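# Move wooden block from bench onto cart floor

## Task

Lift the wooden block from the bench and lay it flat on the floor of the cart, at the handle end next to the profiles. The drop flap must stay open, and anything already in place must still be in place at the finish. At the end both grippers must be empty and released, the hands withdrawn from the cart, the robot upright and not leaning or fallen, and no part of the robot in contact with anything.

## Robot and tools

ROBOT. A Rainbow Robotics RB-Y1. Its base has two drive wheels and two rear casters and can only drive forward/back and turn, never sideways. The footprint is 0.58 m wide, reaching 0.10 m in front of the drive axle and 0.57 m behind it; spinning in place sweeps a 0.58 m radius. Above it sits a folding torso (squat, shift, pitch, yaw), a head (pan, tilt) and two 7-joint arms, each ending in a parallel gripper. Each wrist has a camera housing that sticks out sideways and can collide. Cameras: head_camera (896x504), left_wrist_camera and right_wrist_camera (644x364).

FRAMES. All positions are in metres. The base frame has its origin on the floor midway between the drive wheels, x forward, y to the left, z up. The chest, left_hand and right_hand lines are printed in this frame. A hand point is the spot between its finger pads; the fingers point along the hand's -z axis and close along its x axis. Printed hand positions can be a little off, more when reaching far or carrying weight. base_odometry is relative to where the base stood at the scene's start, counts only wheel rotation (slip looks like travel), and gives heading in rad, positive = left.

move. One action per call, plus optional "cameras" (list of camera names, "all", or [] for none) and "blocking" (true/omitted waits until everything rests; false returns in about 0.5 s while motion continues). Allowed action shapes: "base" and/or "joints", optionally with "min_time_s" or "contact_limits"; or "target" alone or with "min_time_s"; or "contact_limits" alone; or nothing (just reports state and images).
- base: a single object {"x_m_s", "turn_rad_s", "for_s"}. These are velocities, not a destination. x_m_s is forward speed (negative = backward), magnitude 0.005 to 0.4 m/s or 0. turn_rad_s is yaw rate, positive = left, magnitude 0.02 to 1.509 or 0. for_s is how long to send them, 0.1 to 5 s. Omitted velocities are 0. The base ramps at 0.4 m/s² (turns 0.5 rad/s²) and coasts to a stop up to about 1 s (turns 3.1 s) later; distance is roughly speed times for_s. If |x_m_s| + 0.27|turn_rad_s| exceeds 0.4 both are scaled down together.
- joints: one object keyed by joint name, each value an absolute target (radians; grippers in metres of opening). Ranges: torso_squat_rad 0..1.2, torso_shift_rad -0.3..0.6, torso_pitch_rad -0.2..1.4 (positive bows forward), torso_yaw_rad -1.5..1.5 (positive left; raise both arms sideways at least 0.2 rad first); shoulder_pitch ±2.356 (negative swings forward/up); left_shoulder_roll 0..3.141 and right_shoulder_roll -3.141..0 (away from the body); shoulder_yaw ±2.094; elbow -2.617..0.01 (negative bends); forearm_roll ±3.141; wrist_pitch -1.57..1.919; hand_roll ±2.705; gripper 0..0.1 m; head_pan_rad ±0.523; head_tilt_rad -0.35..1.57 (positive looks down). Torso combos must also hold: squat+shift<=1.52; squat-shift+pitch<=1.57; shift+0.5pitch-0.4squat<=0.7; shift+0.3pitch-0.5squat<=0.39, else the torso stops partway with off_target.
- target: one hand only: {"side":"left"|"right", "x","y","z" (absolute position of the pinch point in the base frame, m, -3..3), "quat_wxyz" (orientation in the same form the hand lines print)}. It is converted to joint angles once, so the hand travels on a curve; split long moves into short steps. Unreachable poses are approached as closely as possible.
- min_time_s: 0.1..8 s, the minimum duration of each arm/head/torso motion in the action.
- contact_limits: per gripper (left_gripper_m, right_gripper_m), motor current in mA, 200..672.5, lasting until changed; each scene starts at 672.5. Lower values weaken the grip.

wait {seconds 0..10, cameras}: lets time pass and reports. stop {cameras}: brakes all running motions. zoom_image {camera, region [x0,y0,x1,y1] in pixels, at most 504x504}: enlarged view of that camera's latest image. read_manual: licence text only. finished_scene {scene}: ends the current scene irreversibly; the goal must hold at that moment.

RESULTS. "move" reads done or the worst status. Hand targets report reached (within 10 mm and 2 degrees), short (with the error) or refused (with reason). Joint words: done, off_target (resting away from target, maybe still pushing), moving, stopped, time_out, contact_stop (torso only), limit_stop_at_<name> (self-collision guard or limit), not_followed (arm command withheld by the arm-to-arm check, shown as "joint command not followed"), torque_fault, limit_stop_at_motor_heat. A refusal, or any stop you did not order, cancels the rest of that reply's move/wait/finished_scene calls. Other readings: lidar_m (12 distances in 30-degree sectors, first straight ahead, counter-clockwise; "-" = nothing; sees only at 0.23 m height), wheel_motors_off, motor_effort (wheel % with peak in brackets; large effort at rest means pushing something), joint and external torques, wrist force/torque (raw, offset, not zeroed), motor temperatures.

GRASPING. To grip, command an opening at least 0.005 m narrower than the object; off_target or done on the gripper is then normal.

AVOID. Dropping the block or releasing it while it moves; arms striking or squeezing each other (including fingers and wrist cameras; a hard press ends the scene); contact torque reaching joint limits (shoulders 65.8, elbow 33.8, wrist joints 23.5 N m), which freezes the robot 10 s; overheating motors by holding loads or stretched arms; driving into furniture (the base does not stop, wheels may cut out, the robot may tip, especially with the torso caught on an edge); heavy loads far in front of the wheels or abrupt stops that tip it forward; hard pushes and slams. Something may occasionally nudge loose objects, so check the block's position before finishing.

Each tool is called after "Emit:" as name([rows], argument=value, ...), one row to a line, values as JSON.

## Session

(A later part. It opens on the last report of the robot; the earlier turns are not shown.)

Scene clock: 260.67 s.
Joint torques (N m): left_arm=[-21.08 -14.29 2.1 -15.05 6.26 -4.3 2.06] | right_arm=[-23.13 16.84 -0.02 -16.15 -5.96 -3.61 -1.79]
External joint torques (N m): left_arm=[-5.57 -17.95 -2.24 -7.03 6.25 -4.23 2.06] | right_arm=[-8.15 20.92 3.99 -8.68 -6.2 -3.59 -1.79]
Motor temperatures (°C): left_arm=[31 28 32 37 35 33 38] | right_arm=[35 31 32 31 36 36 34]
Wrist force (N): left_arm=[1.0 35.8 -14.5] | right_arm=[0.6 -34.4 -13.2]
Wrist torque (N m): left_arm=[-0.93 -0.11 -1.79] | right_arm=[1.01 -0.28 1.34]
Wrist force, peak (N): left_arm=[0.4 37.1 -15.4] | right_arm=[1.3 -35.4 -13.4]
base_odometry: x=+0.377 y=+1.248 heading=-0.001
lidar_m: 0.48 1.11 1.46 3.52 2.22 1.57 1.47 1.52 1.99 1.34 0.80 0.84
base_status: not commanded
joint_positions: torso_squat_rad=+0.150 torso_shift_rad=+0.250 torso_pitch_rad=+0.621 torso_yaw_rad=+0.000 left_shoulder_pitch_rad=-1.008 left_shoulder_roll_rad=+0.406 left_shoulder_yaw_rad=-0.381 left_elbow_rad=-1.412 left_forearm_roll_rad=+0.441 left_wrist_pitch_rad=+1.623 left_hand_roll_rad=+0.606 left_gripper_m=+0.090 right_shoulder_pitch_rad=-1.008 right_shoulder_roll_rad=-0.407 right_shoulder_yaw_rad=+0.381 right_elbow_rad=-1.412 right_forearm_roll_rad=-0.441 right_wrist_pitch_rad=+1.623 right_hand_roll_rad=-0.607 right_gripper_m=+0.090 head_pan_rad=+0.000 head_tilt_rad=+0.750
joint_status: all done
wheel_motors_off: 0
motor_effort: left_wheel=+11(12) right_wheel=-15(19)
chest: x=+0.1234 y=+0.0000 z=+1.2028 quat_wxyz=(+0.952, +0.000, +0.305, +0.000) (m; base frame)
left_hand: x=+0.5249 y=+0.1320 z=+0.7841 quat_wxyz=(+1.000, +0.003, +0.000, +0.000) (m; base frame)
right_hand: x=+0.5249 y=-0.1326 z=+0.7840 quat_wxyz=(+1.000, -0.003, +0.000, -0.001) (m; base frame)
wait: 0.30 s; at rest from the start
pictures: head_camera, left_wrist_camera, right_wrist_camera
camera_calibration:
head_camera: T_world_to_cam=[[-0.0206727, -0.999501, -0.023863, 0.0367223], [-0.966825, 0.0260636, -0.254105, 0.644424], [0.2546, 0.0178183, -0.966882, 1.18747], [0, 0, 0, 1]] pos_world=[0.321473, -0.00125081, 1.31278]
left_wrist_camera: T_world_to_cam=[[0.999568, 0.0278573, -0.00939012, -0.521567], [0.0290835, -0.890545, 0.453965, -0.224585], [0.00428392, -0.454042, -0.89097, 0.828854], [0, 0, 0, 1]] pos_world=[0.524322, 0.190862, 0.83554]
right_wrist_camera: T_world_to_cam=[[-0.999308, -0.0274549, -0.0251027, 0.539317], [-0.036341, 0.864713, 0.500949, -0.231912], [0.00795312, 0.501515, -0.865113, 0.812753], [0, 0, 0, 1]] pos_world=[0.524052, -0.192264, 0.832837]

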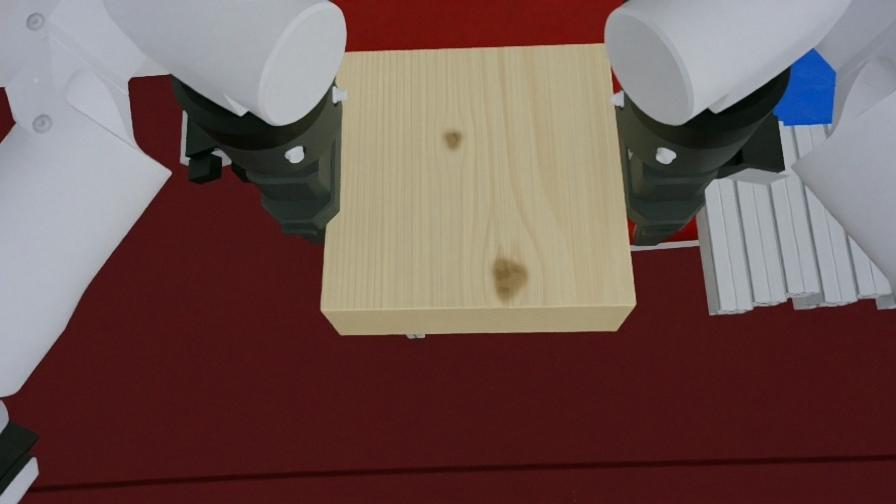

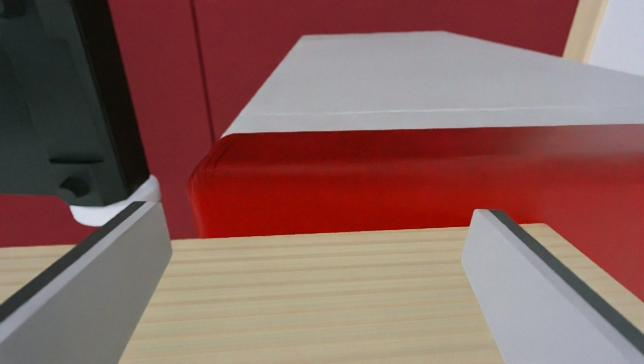

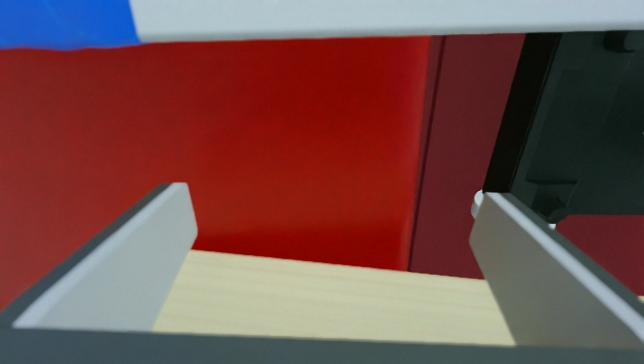

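Emit:
move(joints={"torso_squat_rad":0.1})

Scene clock: 264.27 s.
Joint torques (N m): left_arm=[-21.11 -14.2 1.8 -15.24 6.3 -4.44 2.02] | right_arm=[-23.07 16.85 -0.23 -16.32 -6.1 -3.66 -1.81]
External joint torques (N m): left_arm=[-5.61 -17.87 -2.53 -7.23 6.29 -4.37 2.02] | right_arm=[-8.09 20.93 3.78 -8.85 -6.34 -3.64 -1.81]
Motor temperatures (°C): left_arm=[31 28 32 37 35 33 38] | right_arm=[35 31 32 32 36 37 34]
Wrist force (N): left_arm=[1.0 36.2 -14.1] | right_arm=[0.9 -34.1 -13.0]
Wrist torque (N m): left_arm=[-1.01 -0.14 -1.81] | right_arm=[0.95 -0.23 1.34]
Wrist force, peak (N): left_arm=[0.8 37.5 -15.4] | right_arm=[1.2 -35.0 -13.9]
move: done
base_odometry: x=+0.377 y=+1.248 heading=-0.001
lidar_m: 0.47 1.11 1.44 3.53 2.25 1.55 1.47 1.53 2.00 1.37 0.80 0.86
base_status: not commanded
joint_positions: torso_squat_rad=+0.100 torso_shift_rad=+0.250 torso_pitch_rad=+0.621 torso_yaw_rad=+0.000 left_shoulder_pitch_rad=-1.008 left_shoulder_roll_rad=+0.406 left_shoulder_yaw_rad=-0.381 left_elbow_rad=-1.412 left_forearm_roll_rad=+0.441 left_wrist_pitch_rad=+1.623 left_hand_roll_rad=+0.606 left_gripper_m=+0.090 right_shoulder_pitch_rad=-1.008 right_shoulder_roll_rad=-0.407 right_shoulder_yaw_rad=+0.381 right_elbow_rad=-1.412 right_forearm_roll_rad=-0.441 right_wrist_pitch_rad=+1.623 right_hand_roll_rad=-0.607 right_gripper_m=+0.090 head_pan_rad=+0.000 head_tilt_rad=+0.750
joint_status: all done
wheel_motors_off: 0
motor_effort: left_wheel=+11(11) right_wheel=-18(20)
chest: x=+0.1245 y=+0.0000 z=+1.2070 quat_wxyz=(+0.952, +0.000, +0.305, +0.000) (m; base frame)
left_hand: x=+0.5260 y=+0.1320 z=+0.7883 quat_wxyz=(+1.000, +0.003, +0.000, +0.000) (m; base frame)
right_hand: x=+0.5260 y=-0.1326 z=+0.7882 quat_wxyz=(+1.000, -0.003, +0.000, -0.001) (m; base frame)
pictures: head_camera, left_wrist_camera, right_wrist_camera
camera_calibration:
head_camera: T_world_to_cam=[[-0.0206727, -0.999501, -0.023863, 0.0368452], [-0.966825, 0.0260636, -0.254105, 0.646555], [0.2546, 0.0178183, -0.966882, 1.19126], [0, 0, 0, 1]] pos_world=[0.322573, -0.00125081, 1.31698]
left_wrist_camera: T_world_to_cam=[[0.999568, 0.027811, -0.0094787, -0.522544], [0.0290825, -0.890546, 0.453963, -0.226521], [0.00418393, -0.454043, -0.89097, 0.832645], [0, 0, 0, 1]] pos_world=[0.525422, 0.190862, 0.83974]
right_wrist_camera: T_world_to_cam=[[-0.999308, -0.0274549, -0.0251027, 0.540522], [-0.036341, 0.864713, 0.500949, -0.233976], [0.00795312, 0.501515, -0.865113, 0.816378], [0, 0, 0, 1]] pos_world=[0.525152, -0.192264, 0.837037]

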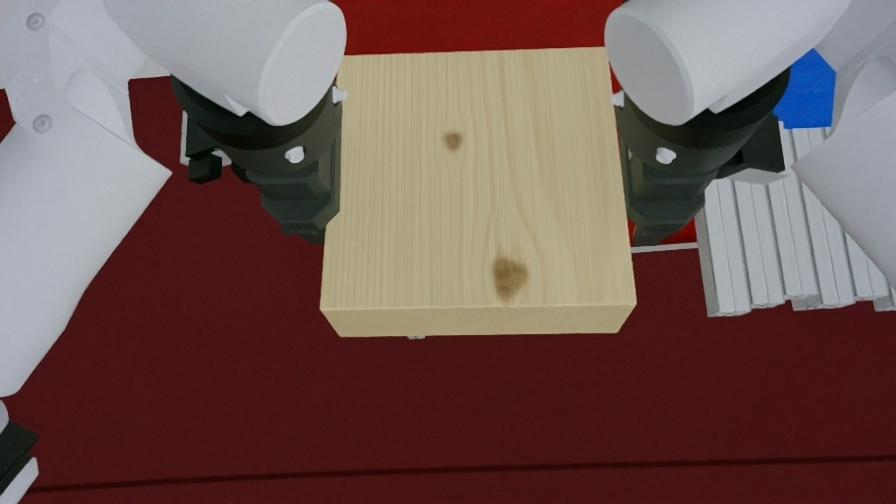

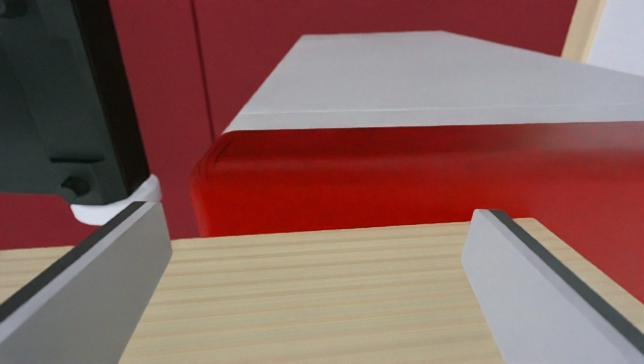

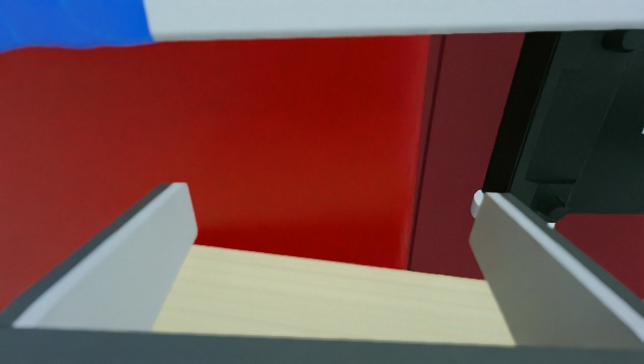

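Emit:
move(joints={"torso_squat_rad":0.3}, cameras=[])

Emit:
move(joints={"left_shoulder_pitch_rad":-0.978,"left_shoulder_roll_rad":0.453,"left_shoulder_yaw_rad":-0.351,"left_elbow_rad":-1.437,"left_forearm_roll_rad":0.473,"left_wrist_pitch_rad":1.615,"left_hand_roll_rad":0.568,"right_shoulder_pitch_rad":-0.978,"right_shoulder_roll_rad":-0.453,"right_shoulder_yaw_rad":0.351,"right_elbow_rad":-1.437,"right_forearm_roll_rad":-0.473,"right_wrist_pitch_rad":1.615,"right_hand_roll_rad":-0.568}, min_time_s=1)

Scene clock: 268.73 s.
Joint torques (N m): left_arm=[-19.99 -14.35 2.28 -14.44 6.08 -5.96 2.08] | right_arm=[-23.26 16.45 -0.05 -15.32 -6.06 -5.02 -1.79]
External joint torques (N m): left_arm=[-4.45 -18.02 -2.06 -6.42 6.06 -5.89 2.08] | right_arm=[-8.26 20.54 3.97 -7.85 -6.31 -5 -1.79]
Motor temperatures (°C): left_arm=[31 28 32 37 35 33 38] | right_arm=[35 31 32 32 36 37 34]
Wrist force (N): left_arm=[-5.0 38.9 3.7] | right_arm=[-4.7 -40.6 3.3]
Wrist torque (N m): left_arm=[-1.29 0.40 -2.04] | right_arm=[1.74 0.11 1.69]
Wrist force, peak (N): left_arm=[-3.7 40.1 3.3] | right_arm=[-4.9 -40.6 2.3]
move: done
base_odometry: x=+0.377 y=+1.248 heading=-0.001
lidar_m: 0.48 1.11 1.46 3.51 2.23 1.56 1.46 1.51 2.00 1.36 0.81 0.87
base_status: not commanded
joint_positions: torso_squat_rad=+0.300 torso_shift_rad=+0.250 torso_pitch_rad=+0.619 torso_yaw_rad=+0.000 left_shoulder_pitch_rad=-1.009 left_shoulder_roll_rad=+0.406 left_shoulder_yaw_rad=-0.381 left_elbow_rad=-1.412 left_forearm_roll_rad=+0.441 left_wrist_pitch_rad=+1.623 left_hand_roll_rad=+0.606 left_gripper_m=+0.090 right_shoulder_pitch_rad=-1.008 right_shoulder_roll_rad=-0.407 right_shoulder_yaw_rad=+0.381 right_elbow_rad=-1.412 right_forearm_roll_rad=-0.441 right_wrist_pitch_rad=+1.623 right_hand_roll_rad=-0.607 right_gripper_m=+0.090 head_pan_rad=+0.000 head_tilt_rad=+0.750
joint_status: all done
wheel_motors_off: 0
motor_effort: left_wheel=+12(13) right_wheel=-15(19)
chest: x=+0.1168 y=+0.0000 z=+1.1805 quat_wxyz=(+0.952, +0.000, +0.305, +0.000) (m; base frame)
left_hand: x=+0.5190 y=+0.1320 z=+0.7625 quat_wxyz=(+1.000, +0.003, +0.000, +0.000) (m; base frame)
right_hand: x=+0.5189 y=-0.1326 z=+0.7623 quat_wxyz=(+1.000, -0.003, +0.000, -0.001) (m; base frame)
pictures: none
No camera images: "cameras" was empty.

Scene clock: 270.03 s.
Joint torques (N m): left_arm=[-12.79 4.1 6.77 -8.82 0.22 -0.56 -0.24] | right_arm=[-13.39 -6.13 -6.54 -8.94 -0.23 -0.16 0.23]
External joint torques (N m): left_arm=[2.36 -0.61 2.15 -0.9 0.2 -0.48 -0.24] | right_arm=[1.23 -1.05 -2.25 -1.55 -0.46 -0.14 0.23]
Motor temperatures (°C): left_arm=[31 28 32 37 35 33 38] | right_arm=[35 31 32 32 36 37 34]
Wrist force (N): left_arm=[0.0 0.5 -7.3] | right_arm=[-0.7 1.8 -4.9]
Wrist torque (N m): left_arm=[-0.20 0.05 0.09] | right_arm=[-0.19 0.05 -0.05]
Wrist force, peak (N): left_arm=[-4.1 39.5 2.1] | right_arm=[-4.6 -39.9 2.5]
move: done
base_odometry: x=+0.377 y=+1.248 heading=-0.001
lidar_m: 0.47 1.10 1.45 3.53 2.24 1.56 1.47 1.53 2.01 1.36 0.79 0.86
base_status: not commanded
joint_positions: torso_squat_rad=+0.300 torso_shift_rad=+0.250 torso_pitch_rad=+0.620 torso_yaw_rad=+0.000 left_shoulder_pitch_rad=-0.978 left_shoulder_roll_rad=+0.453 left_shoulder_yaw_rad=-0.351 left_elbow_rad=-1.437 left_forearm_roll_rad=+0.473 left_wrist_pitch_rad=+1.615 left_hand_roll_rad=+0.568 left_gripper_m=+0.090 right_shoulder_pitch_rad=-0.978 right_shoulder_roll_rad=-0.453 right_shoulder_yaw_rad=+0.351 right_elbow_rad=-1.437 right_forearm_roll_rad=-0.473 right_wrist_pitch_rad=+1.615 right_hand_roll_rad=-0.568 right_gripper_m=+0.090 head_pan_rad=+0.000 head_tilt_rad=+0.750
joint_status: all done
wheel_motors_off: 0
motor_effort: left_wheel=+12(13) right_wheel=-15(18)
chest: x=+0.1171 y=+0.0000 z=+1.1803 quat_wxyz=(+0.952, +0.000, +0.305, +0.000) (m; base frame)
left_hand: x=+0.5201 y=+0.1548 z=+0.7624 quat_wxyz=(+1.000, +0.000, +0.000, +0.000) (m; base frame)
right_hand: x=+0.5200 y=-0.1547 z=+0.7624 quat_wxyz=(+1.000, +0.000, +0.000, +0.000) (m; base frame)
pictures: head_camera, left_wrist_camera, right_wrist_camera
camera_calibration:
head_camera: T_world_to_cam=[[-0.0206467, -0.999502, -0.0238802, 0.0360742], [-0.966591, 0.0260593, -0.254997, 0.63367], [0.255492, 0.0178176, -0.966647, 1.16705], [0, 0, 0, 1]] pos_world=[0.315071, -0.00125082, 1.29057]
left_wrist_camera: T_world_to_cam=[[0.999611, 0.0267195, -0.00797146, -0.518553], [0.0273937, -0.88774, 0.459529, -0.198095], [0.00520181, -0.459569, -0.888127, 0.81807], [0, 0, 0, 1]] pos_world=[0.519522, 0.213958, 0.813447]
right_wrist_camera: T_world_to_cam=[[-0.999206, -0.0292766, -0.0270264, 0.534479], [-0.0389423, 0.861069, 0.506995, -0.206043], [0.00842856, 0.507645, -0.861525, 0.803129], [0, 0, 0, 1]] pos_world=[0.519261, -0.21464, 0.810824]

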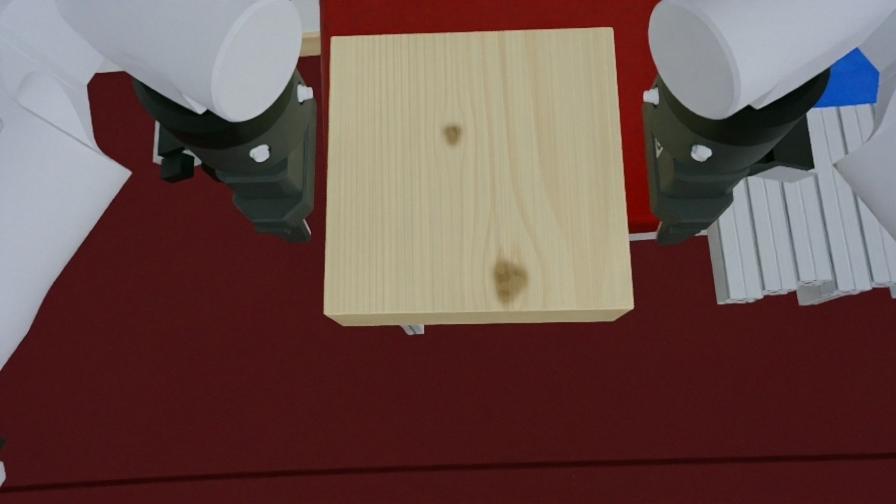

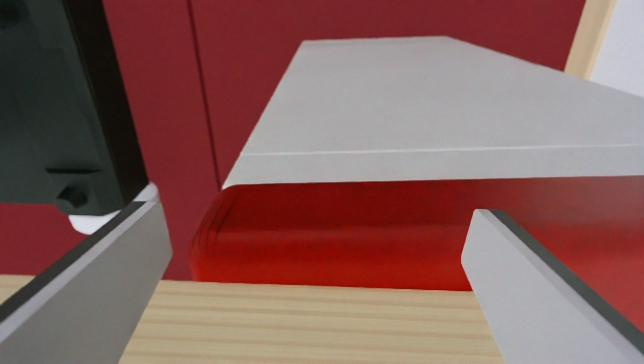

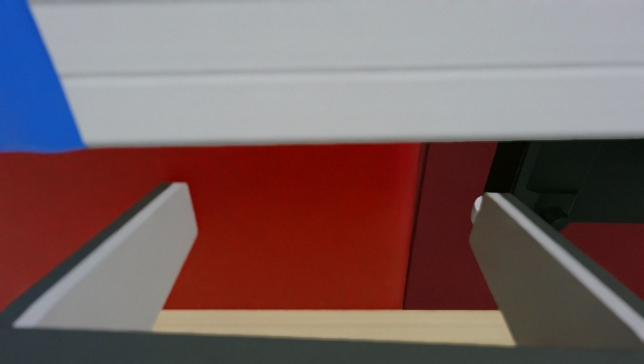

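Emit:
move(joints={"left_shoulder_pitch_rad":-1.010,"left_shoulder_roll_rad":0.402,"left_shoulder_yaw_rad":-0.382,"left_elbow_rad":-1.414,"left_forearm_roll_rad":0.443,"left_wrist_pitch_rad":1.622,"left_hand_roll_rad":0.567,"right_shoulder_pitch_rad":-1.010,"right_shoulder_roll_rad":-0.402,"right_shoulder_yaw_rad":0.382,"right_elbow_rad":-1.414,"right_forearm_roll_rad":-0.443,"right_wrist_pitch_rad":1.622,"right_hand_roll_rad":-0.567}, min_time_s=1.2, cameras=["head_camera"])

Scene clock: 278.93 s.
Joint torques (N m): left_arm=[-20.37 -18.35 -3.94 -14.79 6.96 -4.62 -1.8] | right_arm=[-23.15 19.72 4.15 -14.8 -6.2 -4.6 1.28]
External joint torques (N m): left_arm=[-4.83 -22.05 -8.29 -6.77 6.95 -4.55 -1.8] | right_arm=[-8.14 23.83 8.18 -7.33 -6.45 -4.58 1.28]
Motor temperatures (°C): left_arm=[31 28 32 37 35 33 38] | right_arm=[35 31 32 32 36 37 34]
Wrist force (N): left_arm=[-0.5 39.6 -2.1] | right_arm=[-5.2 -40.9 3.5]
Wrist torque (N m): left_arm=[-1.15 -0.09 2.14] | right_arm=[1.80 -0.52 -1.76]
Wrist force, peak (N): left_arm=[-1.0 41.4 -2.6] | right_arm=[-5.0 -42.6 3.3]
move: done
base_odometry: x=+0.377 y=+1.248 heading=-0.001
lidar_m: 0.47 1.11 1.44 3.53 2.25 1.54 1.47 1.53 2.00 1.36 0.79 0.85
base_status: not commanded
joint_positions: torso_squat_rad=+0.300 torso_shift_rad=+0.250 torso_pitch_rad=+0.620 torso_yaw_rad=+0.000 left_shoulder_pitch_rad=-1.009 left_shoulder_roll_rad=+0.407 left_shoulder_yaw_rad=-0.380 left_elbow_rad=-1.412 left_forearm_roll_rad=+0.441 left_wrist_pitch_rad=+1.623 left_hand_roll_rad=+0.567 left_gripper_m=+0.090 right_shoulder_pitch_rad=-1.008 right_shoulder_roll_rad=-0.408 right_shoulder_yaw_rad=+0.380 right_elbow_rad=-1.412 right_forearm_roll_rad=-0.441 right_wrist_pitch_rad=+1.623 right_hand_roll_rad=-0.567 right_gripper_m=+0.090 head_pan_rad=+0.000 head_tilt_rad=+0.750
joint_status: all done
wheel_motors_off: 0
motor_effort: left_wheel=+12(13) right_wheel=-16(18)
chest: x=+0.1170 y=+0.0000 z=+1.1804 quat_wxyz=(+0.952, +0.000, +0.305, +0.000) (m; base frame)
left_hand: x=+0.5196 y=+0.1328 z=+0.7625 quat_wxyz=(+1.000, +0.003, -0.001, -0.018) (m; base frame)
right_hand: x=+0.5193 y=-0.1331 z=+0.7622 quat_wxyz=(+1.000, -0.003, +0.000, +0.018) (m; base frame)
pictures: head_camera
camera_calibration:
head_camera: T_world_to_cam=[[-0.0206446, -0.999501, -0.0238873, 0.0360805], [-0.966535, 0.026063, -0.255208, 0.633827], [0.255703, 0.0178192, -0.966591, 1.16694], [0, 0, 0, 1]] pos_world=[0.314971, -0.00125082, 1.29057]

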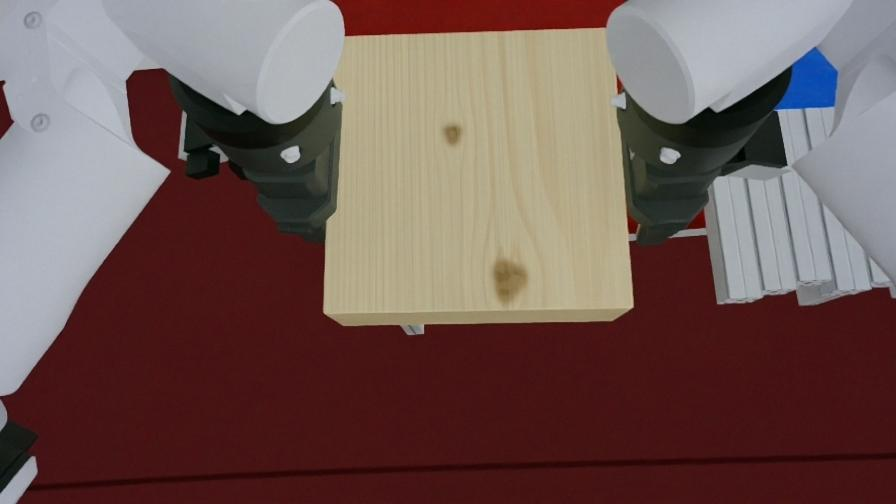

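Emit:
move(joints={"left_hand_roll_rad":0.588,"right_hand_roll_rad":-0.587}, cameras=[])

Emit:
move(joints={"torso_squat_rad":0.2}, cameras=["head_camera"])

Scene clock: 280.27 s.
Joint torques (N m): left_arm=[-19.82 -15.58 -2.69 -14.8 6.33 -4.49 -1.78] | right_arm=[-22.97 16.91 3.59 -14.82 -5.59 -4.33 1.35]
External joint torques (N m): left_arm=[-4.28 -19.26 -7.03 -6.78 6.31 -4.42 -1.78] | right_arm=[-7.97 21 7.6 -7.35 -5.84 -4.31 1.35]
Motor temperatures (°C): left_arm=[31 28 32 37 35 33 38] | right_arm=[35 31 32 32 36 37 34]
Wrist force (N): left_arm=[-0.8 33.0 -3.6] | right_arm=[-6.0 -35.4 2.9]
Wrist torque (N m): left_arm=[-0.90 -0.08 1.75] | right_arm=[1.62 -0.44 -1.42]
Wrist force, peak (N): left_arm=[-0.8 40.7 -3.4] | right_arm=[-4.3 -41.3 4.0]
move: done
base_odometry: x=+0.377 y=+1.248 heading=-0.001
lidar_m: 0.47 1.12 1.45 3.53 2.23 1.54 1.47 1.52 2.01 1.34 0.79 0.86
base_status: not commanded
joint_positions: torso_squat_rad=+0.300 torso_shift_rad=+0.250 torso_pitch_rad=+0.620 torso_yaw_rad=+0.000 left_shoulder_pitch_rad=-1.009 left_shoulder_roll_rad=+0.407 left_shoulder_yaw_rad=-0.380 left_elbow_rad=-1.412 left_forearm_roll_rad=+0.441 left_wrist_pitch_rad=+1.623 left_hand_roll_rad=+0.588 left_gripper_m=+0.090 right_shoulder_pitch_rad=-1.008 right_shoulder_roll_rad=-0.407 right_shoulder_yaw_rad=+0.380 right_elbow_rad=-1.412 right_forearm_roll_rad=-0.442 right_wrist_pitch_rad=+1.623 right_hand_roll_rad=-0.587 right_gripper_m=+0.090 head_pan_rad=+0.000 head_tilt_rad=+0.750
joint_status: all done
wheel_motors_off: 0
motor_effort: left_wheel=+12(12) right_wheel=-16(19)
chest: x=+0.1170 y=+0.0000 z=+1.1804 quat_wxyz=(+0.952, +0.000, +0.305, +0.000) (m; base frame)
left_hand: x=+0.5194 y=+0.1323 z=+0.7624 quat_wxyz=(+1.000, +0.003, -0.001, -0.008) (m; base frame)
right_hand: x=+0.5192 y=-0.1327 z=+0.7622 quat_wxyz=(+1.000, -0.003, +0.000, +0.008) (m; base frame)
pictures: none
No camera images: "cameras" was empty.

Scene clock: 281.37 s.
Joint torques (N m): left_arm=[-21.09 -15.12 -1.47 -16.06 6.11 -4.44 -1.85] | right_arm=[-24.4 14.9 1.23 -17.76 -5.13 -4.4 1.22]
External joint torques (N m): left_arm=[-5.57 -18.8 -5.8 -8.05 6.1 -4.37 -1.85] | right_arm=[-9.42 18.97 5.24 -10.29 -5.38 -4.38 1.22]
Motor temperatures (°C): left_arm=[31 28 32 37 35 33 38] | right_arm=[35 31 32 32 36 37 34]
Wrist force (N): left_arm=[-0.3 33.0 -12.4] | right_arm=[-2.8 -31.2 -13.1]
Wrist torque (N m): left_arm=[-1.04 0.24 1.75] | right_arm=[0.95 0.32 -1.34]
Wrist force, peak (N): left_arm=[-0.3 33.8 -12.7] | right_arm=[-5.9 -35.6 3.1]
move: done
base_odometry: x=+0.377 y=+1.248 heading=-0.001
lidar_m: 0.48 1.11 1.46 3.53 2.23 1.54 1.48 1.52 2.00 1.37 0.79 0.85
base_status: not commanded
joint_positions: torso_squat_rad=+0.200 torso_shift_rad=+0.250 torso_pitch_rad=+0.621 torso_yaw_rad=+0.000 left_shoulder_pitch_rad=-1.008 left_shoulder_roll_rad=+0.406 left_shoulder_yaw_rad=-0.380 left_elbow_rad=-1.412 left_forearm_roll_rad=+0.441 left_wrist_pitch_rad=+1.623 left_hand_roll_rad=+0.588 left_gripper_m=+0.090 right_shoulder_pitch_rad=-1.008 right_shoulder_roll_rad=-0.407 right_shoulder_yaw_rad=+0.381 right_elbow_rad=-1.412 right_forearm_roll_rad=-0.442 right_wrist_pitch_rad=+1.623 right_hand_roll_rad=-0.587 right_gripper_m=+0.090 head_pan_rad=+0.000 head_tilt_rad=+0.750
joint_status: all done
wheel_motors_off: 0
motor_effort: left_wheel=+12(13) right_wheel=-16(19)
chest: x=+0.1218 y=+0.0000 z=+1.1969 quat_wxyz=(+0.952, +0.000, +0.305, +0.000) (m; base frame)
left_hand: x=+0.5235 y=+0.1323 z=+0.7783 quat_wxyz=(+1.000, +0.003, +0.000, -0.008) (m; base frame)
right_hand: x=+0.5231 y=-0.1326 z=+0.7780 quat_wxyz=(+1.000, -0.003, +0.001, +0.009) (m; base frame)
pictures: head_camera
camera_calibration:
head_camera: T_world_to_cam=[[-0.0206701, -0.999502, -0.0238641, 0.0365514], [-0.966801, 0.0260631, -0.254199, 0.641518], [0.254694, 0.0178175, -0.966857, 1.18221], [0, 0, 0, 1]] pos_world=[0.319873, -0.00125081, 1.30698]

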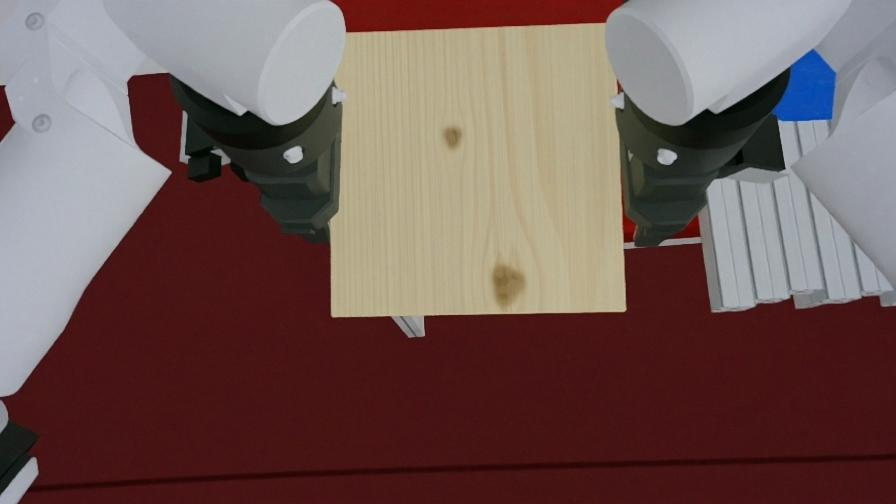

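Emit:
move(joints={"torso_squat_rad":0.3}, cameras=[])

Emit:
move(joints={"left_shoulder_pitch_rad":-0.978,"left_shoulder_roll_rad":0.453,"left_shoulder_yaw_rad":-0.351,"left_elbow_rad":-1.437,"left_forearm_roll_rad":0.473,"left_wrist_pitch_rad":1.615,"left_hand_roll_rad":0.568,"right_shoulder_pitch_rad":-0.978,"right_shoulder_roll_rad":-0.453,"right_shoulder_yaw_rad":0.351,"right_elbow_rad":-1.437,"right_forearm_roll_rad":-0.473,"right_wrist_pitch_rad":1.615,"right_hand_roll_rad":-0.568,"right_gripper_m":0.02,"left_gripper_m":0.02}, min_time_s=1, cameras=["head_camera"])

Emit:
move(joints={"left_shoulder_pitch_rad":-1.012,"left_shoulder_roll_rad":0.398,"left_shoulder_yaw_rad":-0.384,"left_elbow_rad":-1.413,"left_forearm_roll_rad":0.441,"left_wrist_pitch_rad":1.622,"left_hand_roll_rad":0.60,"right_shoulder_pitch_rad":-1.012,"right_shoulder_roll_rad":-0.398,"right_shoulder_yaw_rad":0.384,"right_elbow_rad":-1.413,"right_forearm_roll_rad":-0.441,"right_wrist_pitch_rad":1.622,"right_hand_roll_rad":-0.60}, min_time_s=1.2, cameras=["head_camera"])

Emit:
move(joints={"torso_squat_rad":0.2}, cameras=["head_camera"])

Scene clock: 286.70 s.
Joint torques (N m): left_arm=[-16.02 -16.49 -3.38 -14.01 7.38 -3.18 -1.79] | right_arm=[-19.92 16.18 1.85 -14.7 -6.36 -3.36 1.25]
External joint torques (N m): left_arm=[-0.46 -20.18 -7.73 -5.99 7.37 -3.11 -1.79] | right_arm=[-4.9 20.26 5.87 -7.23 -6.61 -3.34 1.25]
Motor temperatures (°C): left_arm=[31 29 32 37 35 33 38] | right_arm=[35 31 32 32 37 37 34]
Wrist force (N): left_arm=[7.9 36.1 0.7] | right_arm=[3.8 -37.3 3.2]
Wrist torque (N m): left_arm=[-1.14 -0.04 2.03] | right_arm=[1.68 -0.03 -1.75]
Wrist force, peak (N): left_arm=[8.6 37.2 0.6] | right_arm=[3.8 -37.6 4.4]
move: done
base_odometry: x=+0.377 y=+1.248 heading=-0.001
lidar_m: 0.47 1.11 1.45 3.53 2.23 1.55 1.46 1.53 1.99 1.36 0.79 0.86
base_status: not commanded
joint_positions: torso_squat_rad=+0.300 torso_shift_rad=+0.250 torso_pitch_rad=+0.619 torso_yaw_rad=+0.000 left_shoulder_pitch_rad=-1.010 left_shoulder_roll_rad=+0.407 left_shoulder_yaw_rad=-0.380 left_elbow_rad=-1.413 left_forearm_roll_rad=+0.441 left_wrist_pitch_rad=+1.623 left_hand_roll_rad=+0.588 left_gripper_m=+0.090 right_shoulder_pitch_rad=-1.009 right_shoulder_roll_rad=-0.407 right_shoulder_yaw_rad=+0.380 right_elbow_rad=-1.412 right_forearm_roll_rad=-0.441 right_wrist_pitch_rad=+1.623 right_hand_roll_rad=-0.587 right_gripper_m=+0.090 head_pan_rad=+0.000 head_tilt_rad=+0.750
joint_status: all done
wheel_motors_off: 0
motor_effort: left_wheel=+9(13) right_wheel=-19(21)
chest: x=+0.1169 y=+0.0000 z=+1.1804 quat_wxyz=(+0.952, +0.000, +0.305, +0.000) (m; base frame)
left_hand: x=+0.5201 y=+0.1322 z=+0.7631 quat_wxyz=(+1.000, +0.003, -0.001, -0.008) (m; base frame)
right_hand: x=+0.5196 y=-0.1324 z=+0.7626 quat_wxyz=(+1.000, -0.003, -0.001, +0.009) (m; base frame)
pictures: none
No camera images: "cameras" was empty.

Scene clock: 288.03 s.
Joint torques (N m): left_arm=[-12.84 4.01 6.39 -8.84 0.34 -0.65 -0.22] | right_arm=[-13.29 -6.36 -6.33 -8.76 -0.14 -0.04 0.23]
External joint torques (N m): left_arm=[2.31 -0.7 1.77 -0.93 0.32 -0.57 -0.22] | right_arm=[1.33 -1.28 -2.04 -1.38 -0.37 -0.01 0.23]
Motor temperatures (°C): left_arm=[31 28 32 37 35 33 38] | right_arm=[35 31 32 32 36 37 34]
Wrist force (N): left_arm=[0.2 0.6 -7.2] | right_arm=[-0.6 0.6 -4.9]
Wrist torque (N m): left_arm=[-0.24 0.08 0.06] | right_arm=[-0.08 0.02 -0.08]
Wrist force, peak (N): left_arm=[8.2 36.6 0.3] | right_arm=[3.3 -36.8 2.8]
move: done
base_odometry: x=+0.377 y=+1.248 heading=-0.001
lidar_m: 0.46 1.10 1.43 3.52 2.23 1.55 1.46 1.52 2.01 1.37 0.79 0.85
base_status: not commanded
joint_positions: torso_squat_rad=+0.300 torso_shift_rad=+0.250 torso_pitch_rad=+0.620 torso_yaw_rad=+0.000 left_shoulder_pitch_rad=-0.978 left_shoulder_roll_rad=+0.453 left_shoulder_yaw_rad=-0.351 left_elbow_rad=-1.437 left_forearm_roll_rad=+0.473 left_wrist_pitch_rad=+1.615 left_hand_roll_rad=+0.568 left_gripper_m=+0.020 right_shoulder_pitch_rad=-0.978 right_shoulder_roll_rad=-0.453 right_shoulder_yaw_rad=+0.351 right_elbow_rad=-1.437 right_forearm_roll_rad=-0.473 right_wrist_pitch_rad=+1.615 right_hand_roll_rad=-0.568 right_gripper_m=+0.020 head_pan_rad=+0.000 head_tilt_rad=+0.750
joint_status: all done
wheel_motors_off: 0
motor_effort: left_wheel=+10(10) right_wheel=-19(21)
chest: x=+0.1171 y=+0.0000 z=+1.1803 quat_wxyz=(+0.952, +0.000, +0.305, +0.000) (m; base frame)
left_hand: x=+0.5201 y=+0.1548 z=+0.7624 quat_wxyz=(+1.000, +0.000, +0.000, +0.000) (m; base frame)
right_hand: x=+0.5200 y=-0.1546 z=+0.7624 quat_wxyz=(+1.000, +0.000, +0.000, +0.000) (m; base frame)
pictures: head_camera
camera_calibration:
head_camera: T_world_to_cam=[[-0.0206467, -0.999502, -0.0238802, 0.0360742], [-0.966591, 0.0260593, -0.254997, 0.63367], [0.255492, 0.0178176, -0.966647, 1.16705], [0, 0, 0, 1]] pos_world=[0.315071, -0.00125082, 1.29057]

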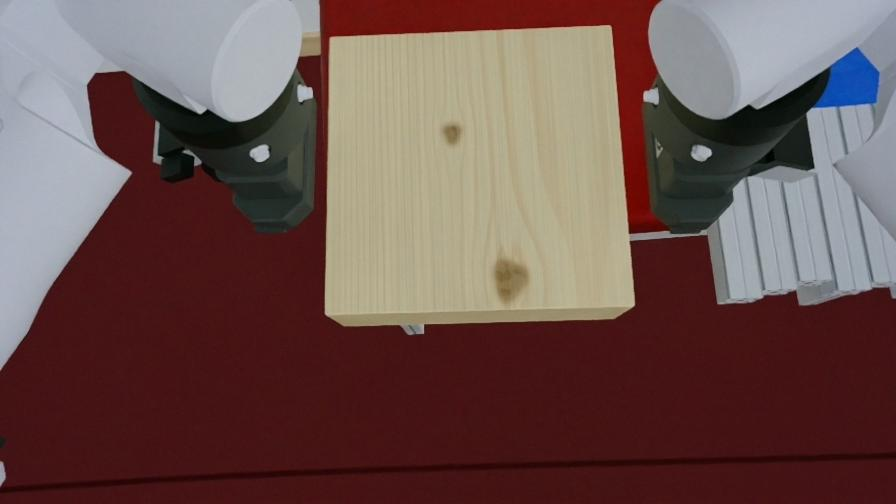

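Scene clock: 289.53 s.
Joint torques (N m): left_arm=[-19.76 -22.27 -4.5 -15.48 8.75 -4.7 -0.55] | right_arm=[-27.25 21.89 1.67 -15.86 -6.09 -7.86 -2.2]
External joint torques (N m): left_arm=[-4.19 -25.91 -8.83 -7.46 8.74 -4.62 -0.55] | right_arm=[-12.24 25.91 5.68 -8.39 -6.33 -7.85 -2.2]
Motor temperatures (°C): left_arm=[31 29 32 37 35 33 38] | right_arm=[35 31 32 32 36 37 34]
Wrist force (N): left_arm=[5.2 46.7 -4.5] | right_arm=[-13.6 -50.9 7.0]
Wrist torque (N m): left_arm=[-1.29 0.17 0.93] | right_arm=[2.24 -0.15 2.04]
Wrist force, peak (N): left_arm=[5.7 48.2 -4.6] | right_arm=[-14.3 -52.7 7.6]
move: done
base_odometry: x=+0.377 y=+1.248 heading=-0.001
lidar_m: 0.47 1.12 1.45 3.54 2.22 1.56 1.47 1.52 2.00 1.36 0.79 0.85
base_status: not commanded
joint_positions: torso_squat_rad=+0.300 torso_shift_rad=+0.250 torso_pitch_rad=+0.619 torso_yaw_rad=+0.000 left_shoulder_pitch_rad=-1.011 left_shoulder_roll_rad=+0.404 left_shoulder_yaw_rad=-0.382 left_elbow_rad=-1.411 left_forearm_roll_rad=+0.439 left_wrist_pitch_rad=+1.623 left_hand_roll_rad=+0.600 left_gripper_m=+0.020 right_shoulder_pitch_rad=-1.009 right_shoulder_roll_rad=-0.404 right_shoulder_yaw_rad=+0.383 right_elbow_rad=-1.411 right_forearm_roll_rad=-0.439 right_wrist_pitch_rad=+1.624 right_hand_roll_rad=-0.599 right_gripper_m=+0.020 head_pan_rad=+0.000 head_tilt_rad=+0.750
joint_status: all done
wheel_motors_off: 0
motor_effort: left_wheel=+9(10) right_wheel=-20(21)
chest: x=+0.1169 y=+0.0000 z=+1.1804 quat_wxyz=(+0.952, +0.000, +0.305, +0.000) (m; base frame)
left_hand: x=+0.5197 y=+0.1312 z=+0.7627 quat_wxyz=(+1.000, +0.003, -0.001, -0.003) (m; base frame)
right_hand: x=+0.5186 y=-0.1315 z=+0.7620 quat_wxyz=(+1.000, -0.004, +0.000, +0.004) (m; base frame)
pictures: head_camera
camera_calibration:
head_camera: T_world_to_cam=[[-0.0206395, -0.999502, -0.0238877, 0.0360798], [-0.96651, 0.0260598, -0.255302, 0.633869], [0.255797, 0.0178184, -0.966566, 1.167], [0, 0, 0, 1]] pos_world=[0.314871, -0.00125082, 1.29067]

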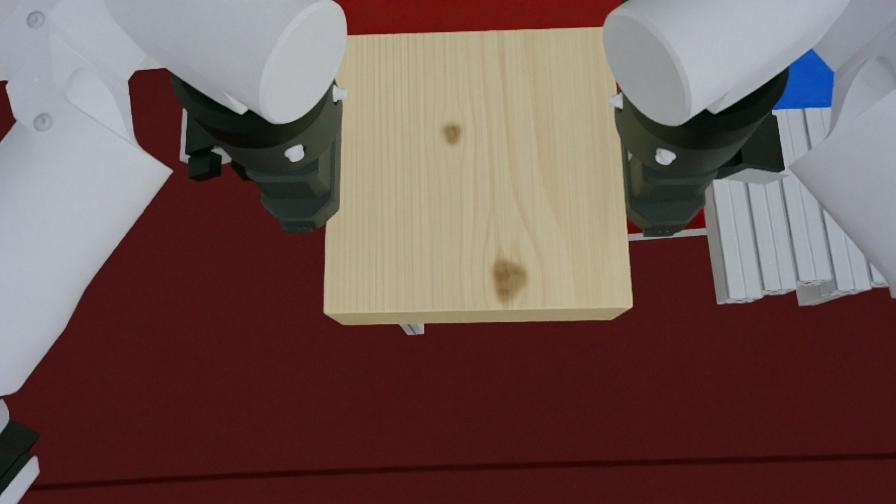

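Scene clock: 290.63 s.
Joint torques (N m): left_arm=[-20.95 -22.33 -3.16 -18.23 9.14 -4.64 -0.54] | right_arm=[-28.6 19.56 -0.83 -19.37 -6.17 -6.37 -1.89]
External joint torques (N m): left_arm=[-5.41 -25.95 -7.48 -10.21 9.13 -4.57 -0.54] | right_arm=[-13.62 23.56 3.16 -11.9 -6.41 -6.36 -1.89]
Motor temperatures (°C): left_arm=[31 29 32 37 35 33 38] | right_arm=[35 31 32 32 37 37 34]
Wrist force (N): left_arm=[9.0 45.6 -17.6] | right_arm=[-9.0 -43.7 -13.9]
Wrist torque (N m): left_arm=[-1.09 0.38 0.70] | right_arm=[1.37 -0.54 1.54]
Wrist force, peak (N): left_arm=[9.6 45.8 -18.1] | right_arm=[-13.5 -50.9 6.6]
move: done
base_odometry: x=+0.377 y=+1.248 heading=-0.001
lidar_m: 0.47 1.12 1.45 3.53 2.23 1.56 1.46 1.53 2.00 1.35 0.79 0.85
base_status: not commanded
joint_positions: torso_squat_rad=+0.200 torso_shift_rad=+0.250 torso_pitch_rad=+0.621 torso_yaw_rad=+0.000 left_shoulder_pitch_rad=-1.010 left_shoulder_roll_rad=+0.404 left_shoulder_yaw_rad=-0.382 left_elbow_rad=-1.410 left_forearm_roll_rad=+0.439 left_wrist_pitch_rad=+1.623 left_hand_roll_rad=+0.600 left_gripper_m=+0.020 right_shoulder_pitch_rad=-1.009 right_shoulder_roll_rad=-0.404 right_shoulder_yaw_rad=+0.383 right_elbow_rad=-1.410 right_forearm_roll_rad=-0.439 right_wrist_pitch_rad=+1.624 right_hand_roll_rad=-0.600 right_gripper_m=+0.020 head_pan_rad=+0.000 head_tilt_rad=+0.750
joint_status: all done
wheel_motors_off: 0
motor_effort: left_wheel=+11(12) right_wheel=-17(19)
chest: x=+0.1219 y=+0.0000 z=+1.1969 quat_wxyz=(+0.952, +0.000, +0.305, +0.000) (m; base frame)
left_hand: x=+0.5239 y=+0.1314 z=+0.7783 quat_wxyz=(+1.000, +0.004, +0.000, -0.003) (m; base frame)
right_hand: x=+0.5226 y=-0.1313 z=+0.7775 quat_wxyz=(+1.000, -0.004, +0.001, +0.004) (m; base frame)
pictures: head_camera
camera_calibration:
head_camera: T_world_to_cam=[[-0.0206741, -0.999501, -0.0238616, 0.0365512], [-0.96685, 0.0260629, -0.254011, 0.641456], [0.254507, 0.0178191, -0.966907, 1.18219], [0, 0, 0, 1]] pos_world=[0.320073, -0.00125082, 1.30688]

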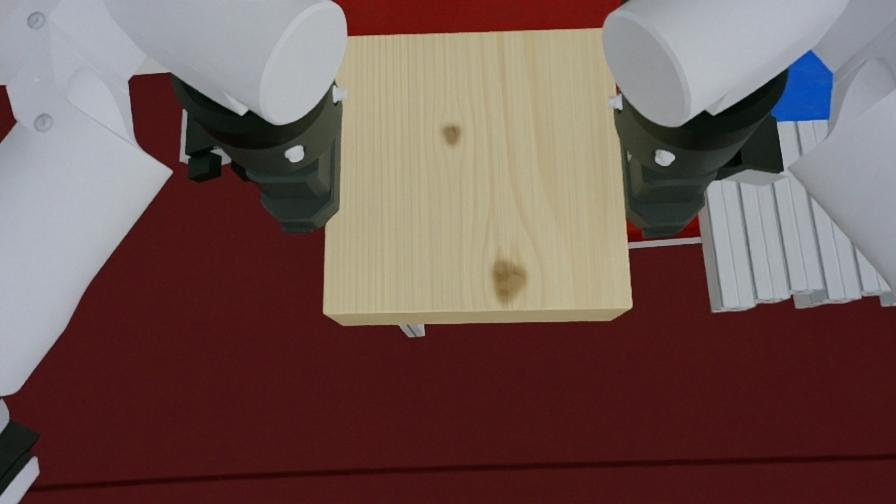

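Emit:
move(joints={"torso_squat_rad":0.1}, cameras=["head_camera","left_wrist_camera"])

Scene clock: 292.43 s.
Joint torques (N m): left_arm=[-21.22 -22.32 -3.29 -18.25 9.12 -4.6 -0.62] | right_arm=[-28.73 19.63 -0.91 -19.55 -6.34 -6.31 -1.91]
External joint torques (N m): left_arm=[-5.69 -25.95 -7.61 -10.23 9.11 -4.53 -0.62] | right_arm=[-13.75 23.63 3.08 -12.08 -6.58 -6.29 -1.91]
Motor temperatures (°C): left_arm=[31 29 32 37 35 33 38] | right_arm=[35 31 32 32 37 37 34]
Wrist force (N): left_arm=[9.0 44.8 -17.6] | right_arm=[-8.9 -43.8 -14.8]
Wrist torque (N m): left_arm=[-0.96 0.40 0.76] | right_arm=[1.39 -0.49 1.52]
Wrist force, peak (N): left_arm=[9.3 46.1 -17.9] | right_arm=[-9.0 -43.9 -15.1]
move: done
base_odometry: x=+0.377 y=+1.248 heading=-0.001
lidar_m: 0.47 1.12 1.45 3.53 2.23 1.56 1.47 1.53 2.00 1.36 0.80 0.85
base_status: not commanded
joint_positions: torso_squat_rad=+0.100 torso_shift_rad=+0.250 torso_pitch_rad=+0.621 torso_yaw_rad=+0.000 left_shoulder_pitch_rad=-1.010 left_shoulder_roll_rad=+0.404 left_shoulder_yaw_rad=-0.382 left_elbow_rad=-1.410 left_forearm_roll_rad=+0.439 left_wrist_pitch_rad=+1.623 left_hand_roll_rad=+0.600 left_gripper_m=+0.020 right_shoulder_pitch_rad=-1.009 right_shoulder_roll_rad=-0.404 right_shoulder_yaw_rad=+0.383 right_elbow_rad=-1.410 right_forearm_roll_rad=-0.439 right_wrist_pitch_rad=+1.624 right_hand_roll_rad=-0.600 right_gripper_m=+0.020 head_pan_rad=+0.000 head_tilt_rad=+0.750
joint_status: all done
wheel_motors_off: 0
motor_effort: left_wheel=+11(12) right_wheel=-17(19)
chest: x=+0.1245 y=+0.0000 z=+1.2070 quat_wxyz=(+0.952, +0.000, +0.305, +0.000) (m; base frame)
left_hand: x=+0.5265 y=+0.1314 z=+0.7884 quat_wxyz=(+1.000, +0.004, +0.000, -0.003) (m; base frame)
right_hand: x=+0.5252 y=-0.1313 z=+0.7876 quat_wxyz=(+1.000, -0.004, +0.001, +0.004) (m; base frame)
pictures: head_camera, left_wrist_camera
camera_calibration:
head_camera: T_world_to_cam=[[-0.020673, -0.999502, -0.0238596, 0.0368429], [-0.966875, 0.0260595, -0.253917, 0.64642], [0.254413, 0.01782, -0.966932, 1.19136], [0, 0, 0, 1]] pos_world=[0.322673, -0.00125083, 1.31698]
left_wrist_camera: T_world_to_cam=[[0.999755, 0.0205081, -0.00833506, -0.523083], [0.0220591, -0.891316, 0.452845, -0.222515], [0.00185784, -0.452918, -0.89155, 0.833865], [0, 0, 0, 1]] pos_world=[0.526314, 0.190069, 0.839838]

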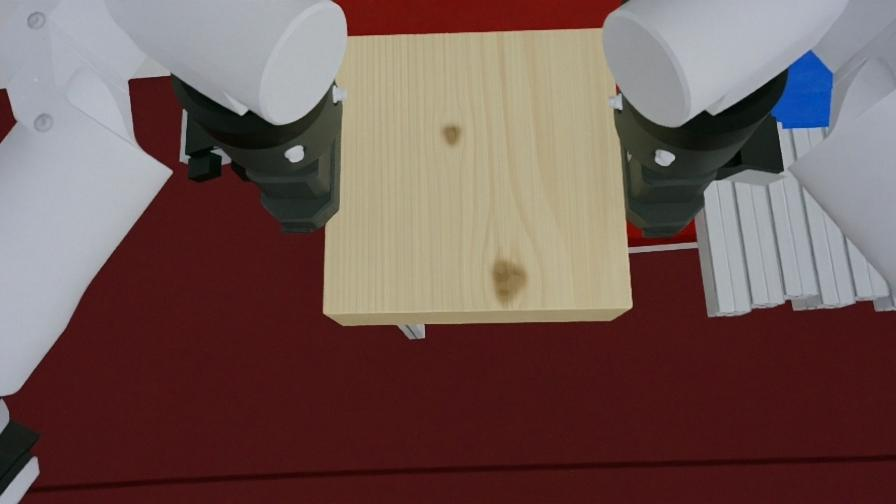

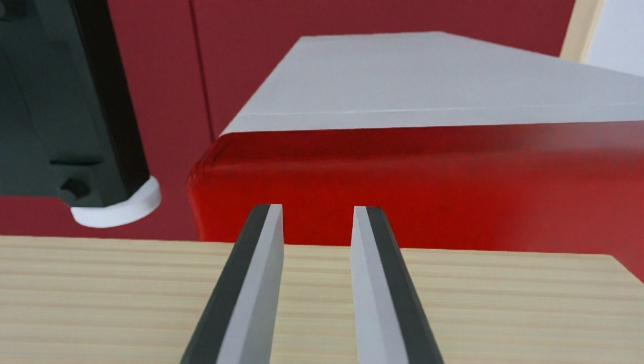

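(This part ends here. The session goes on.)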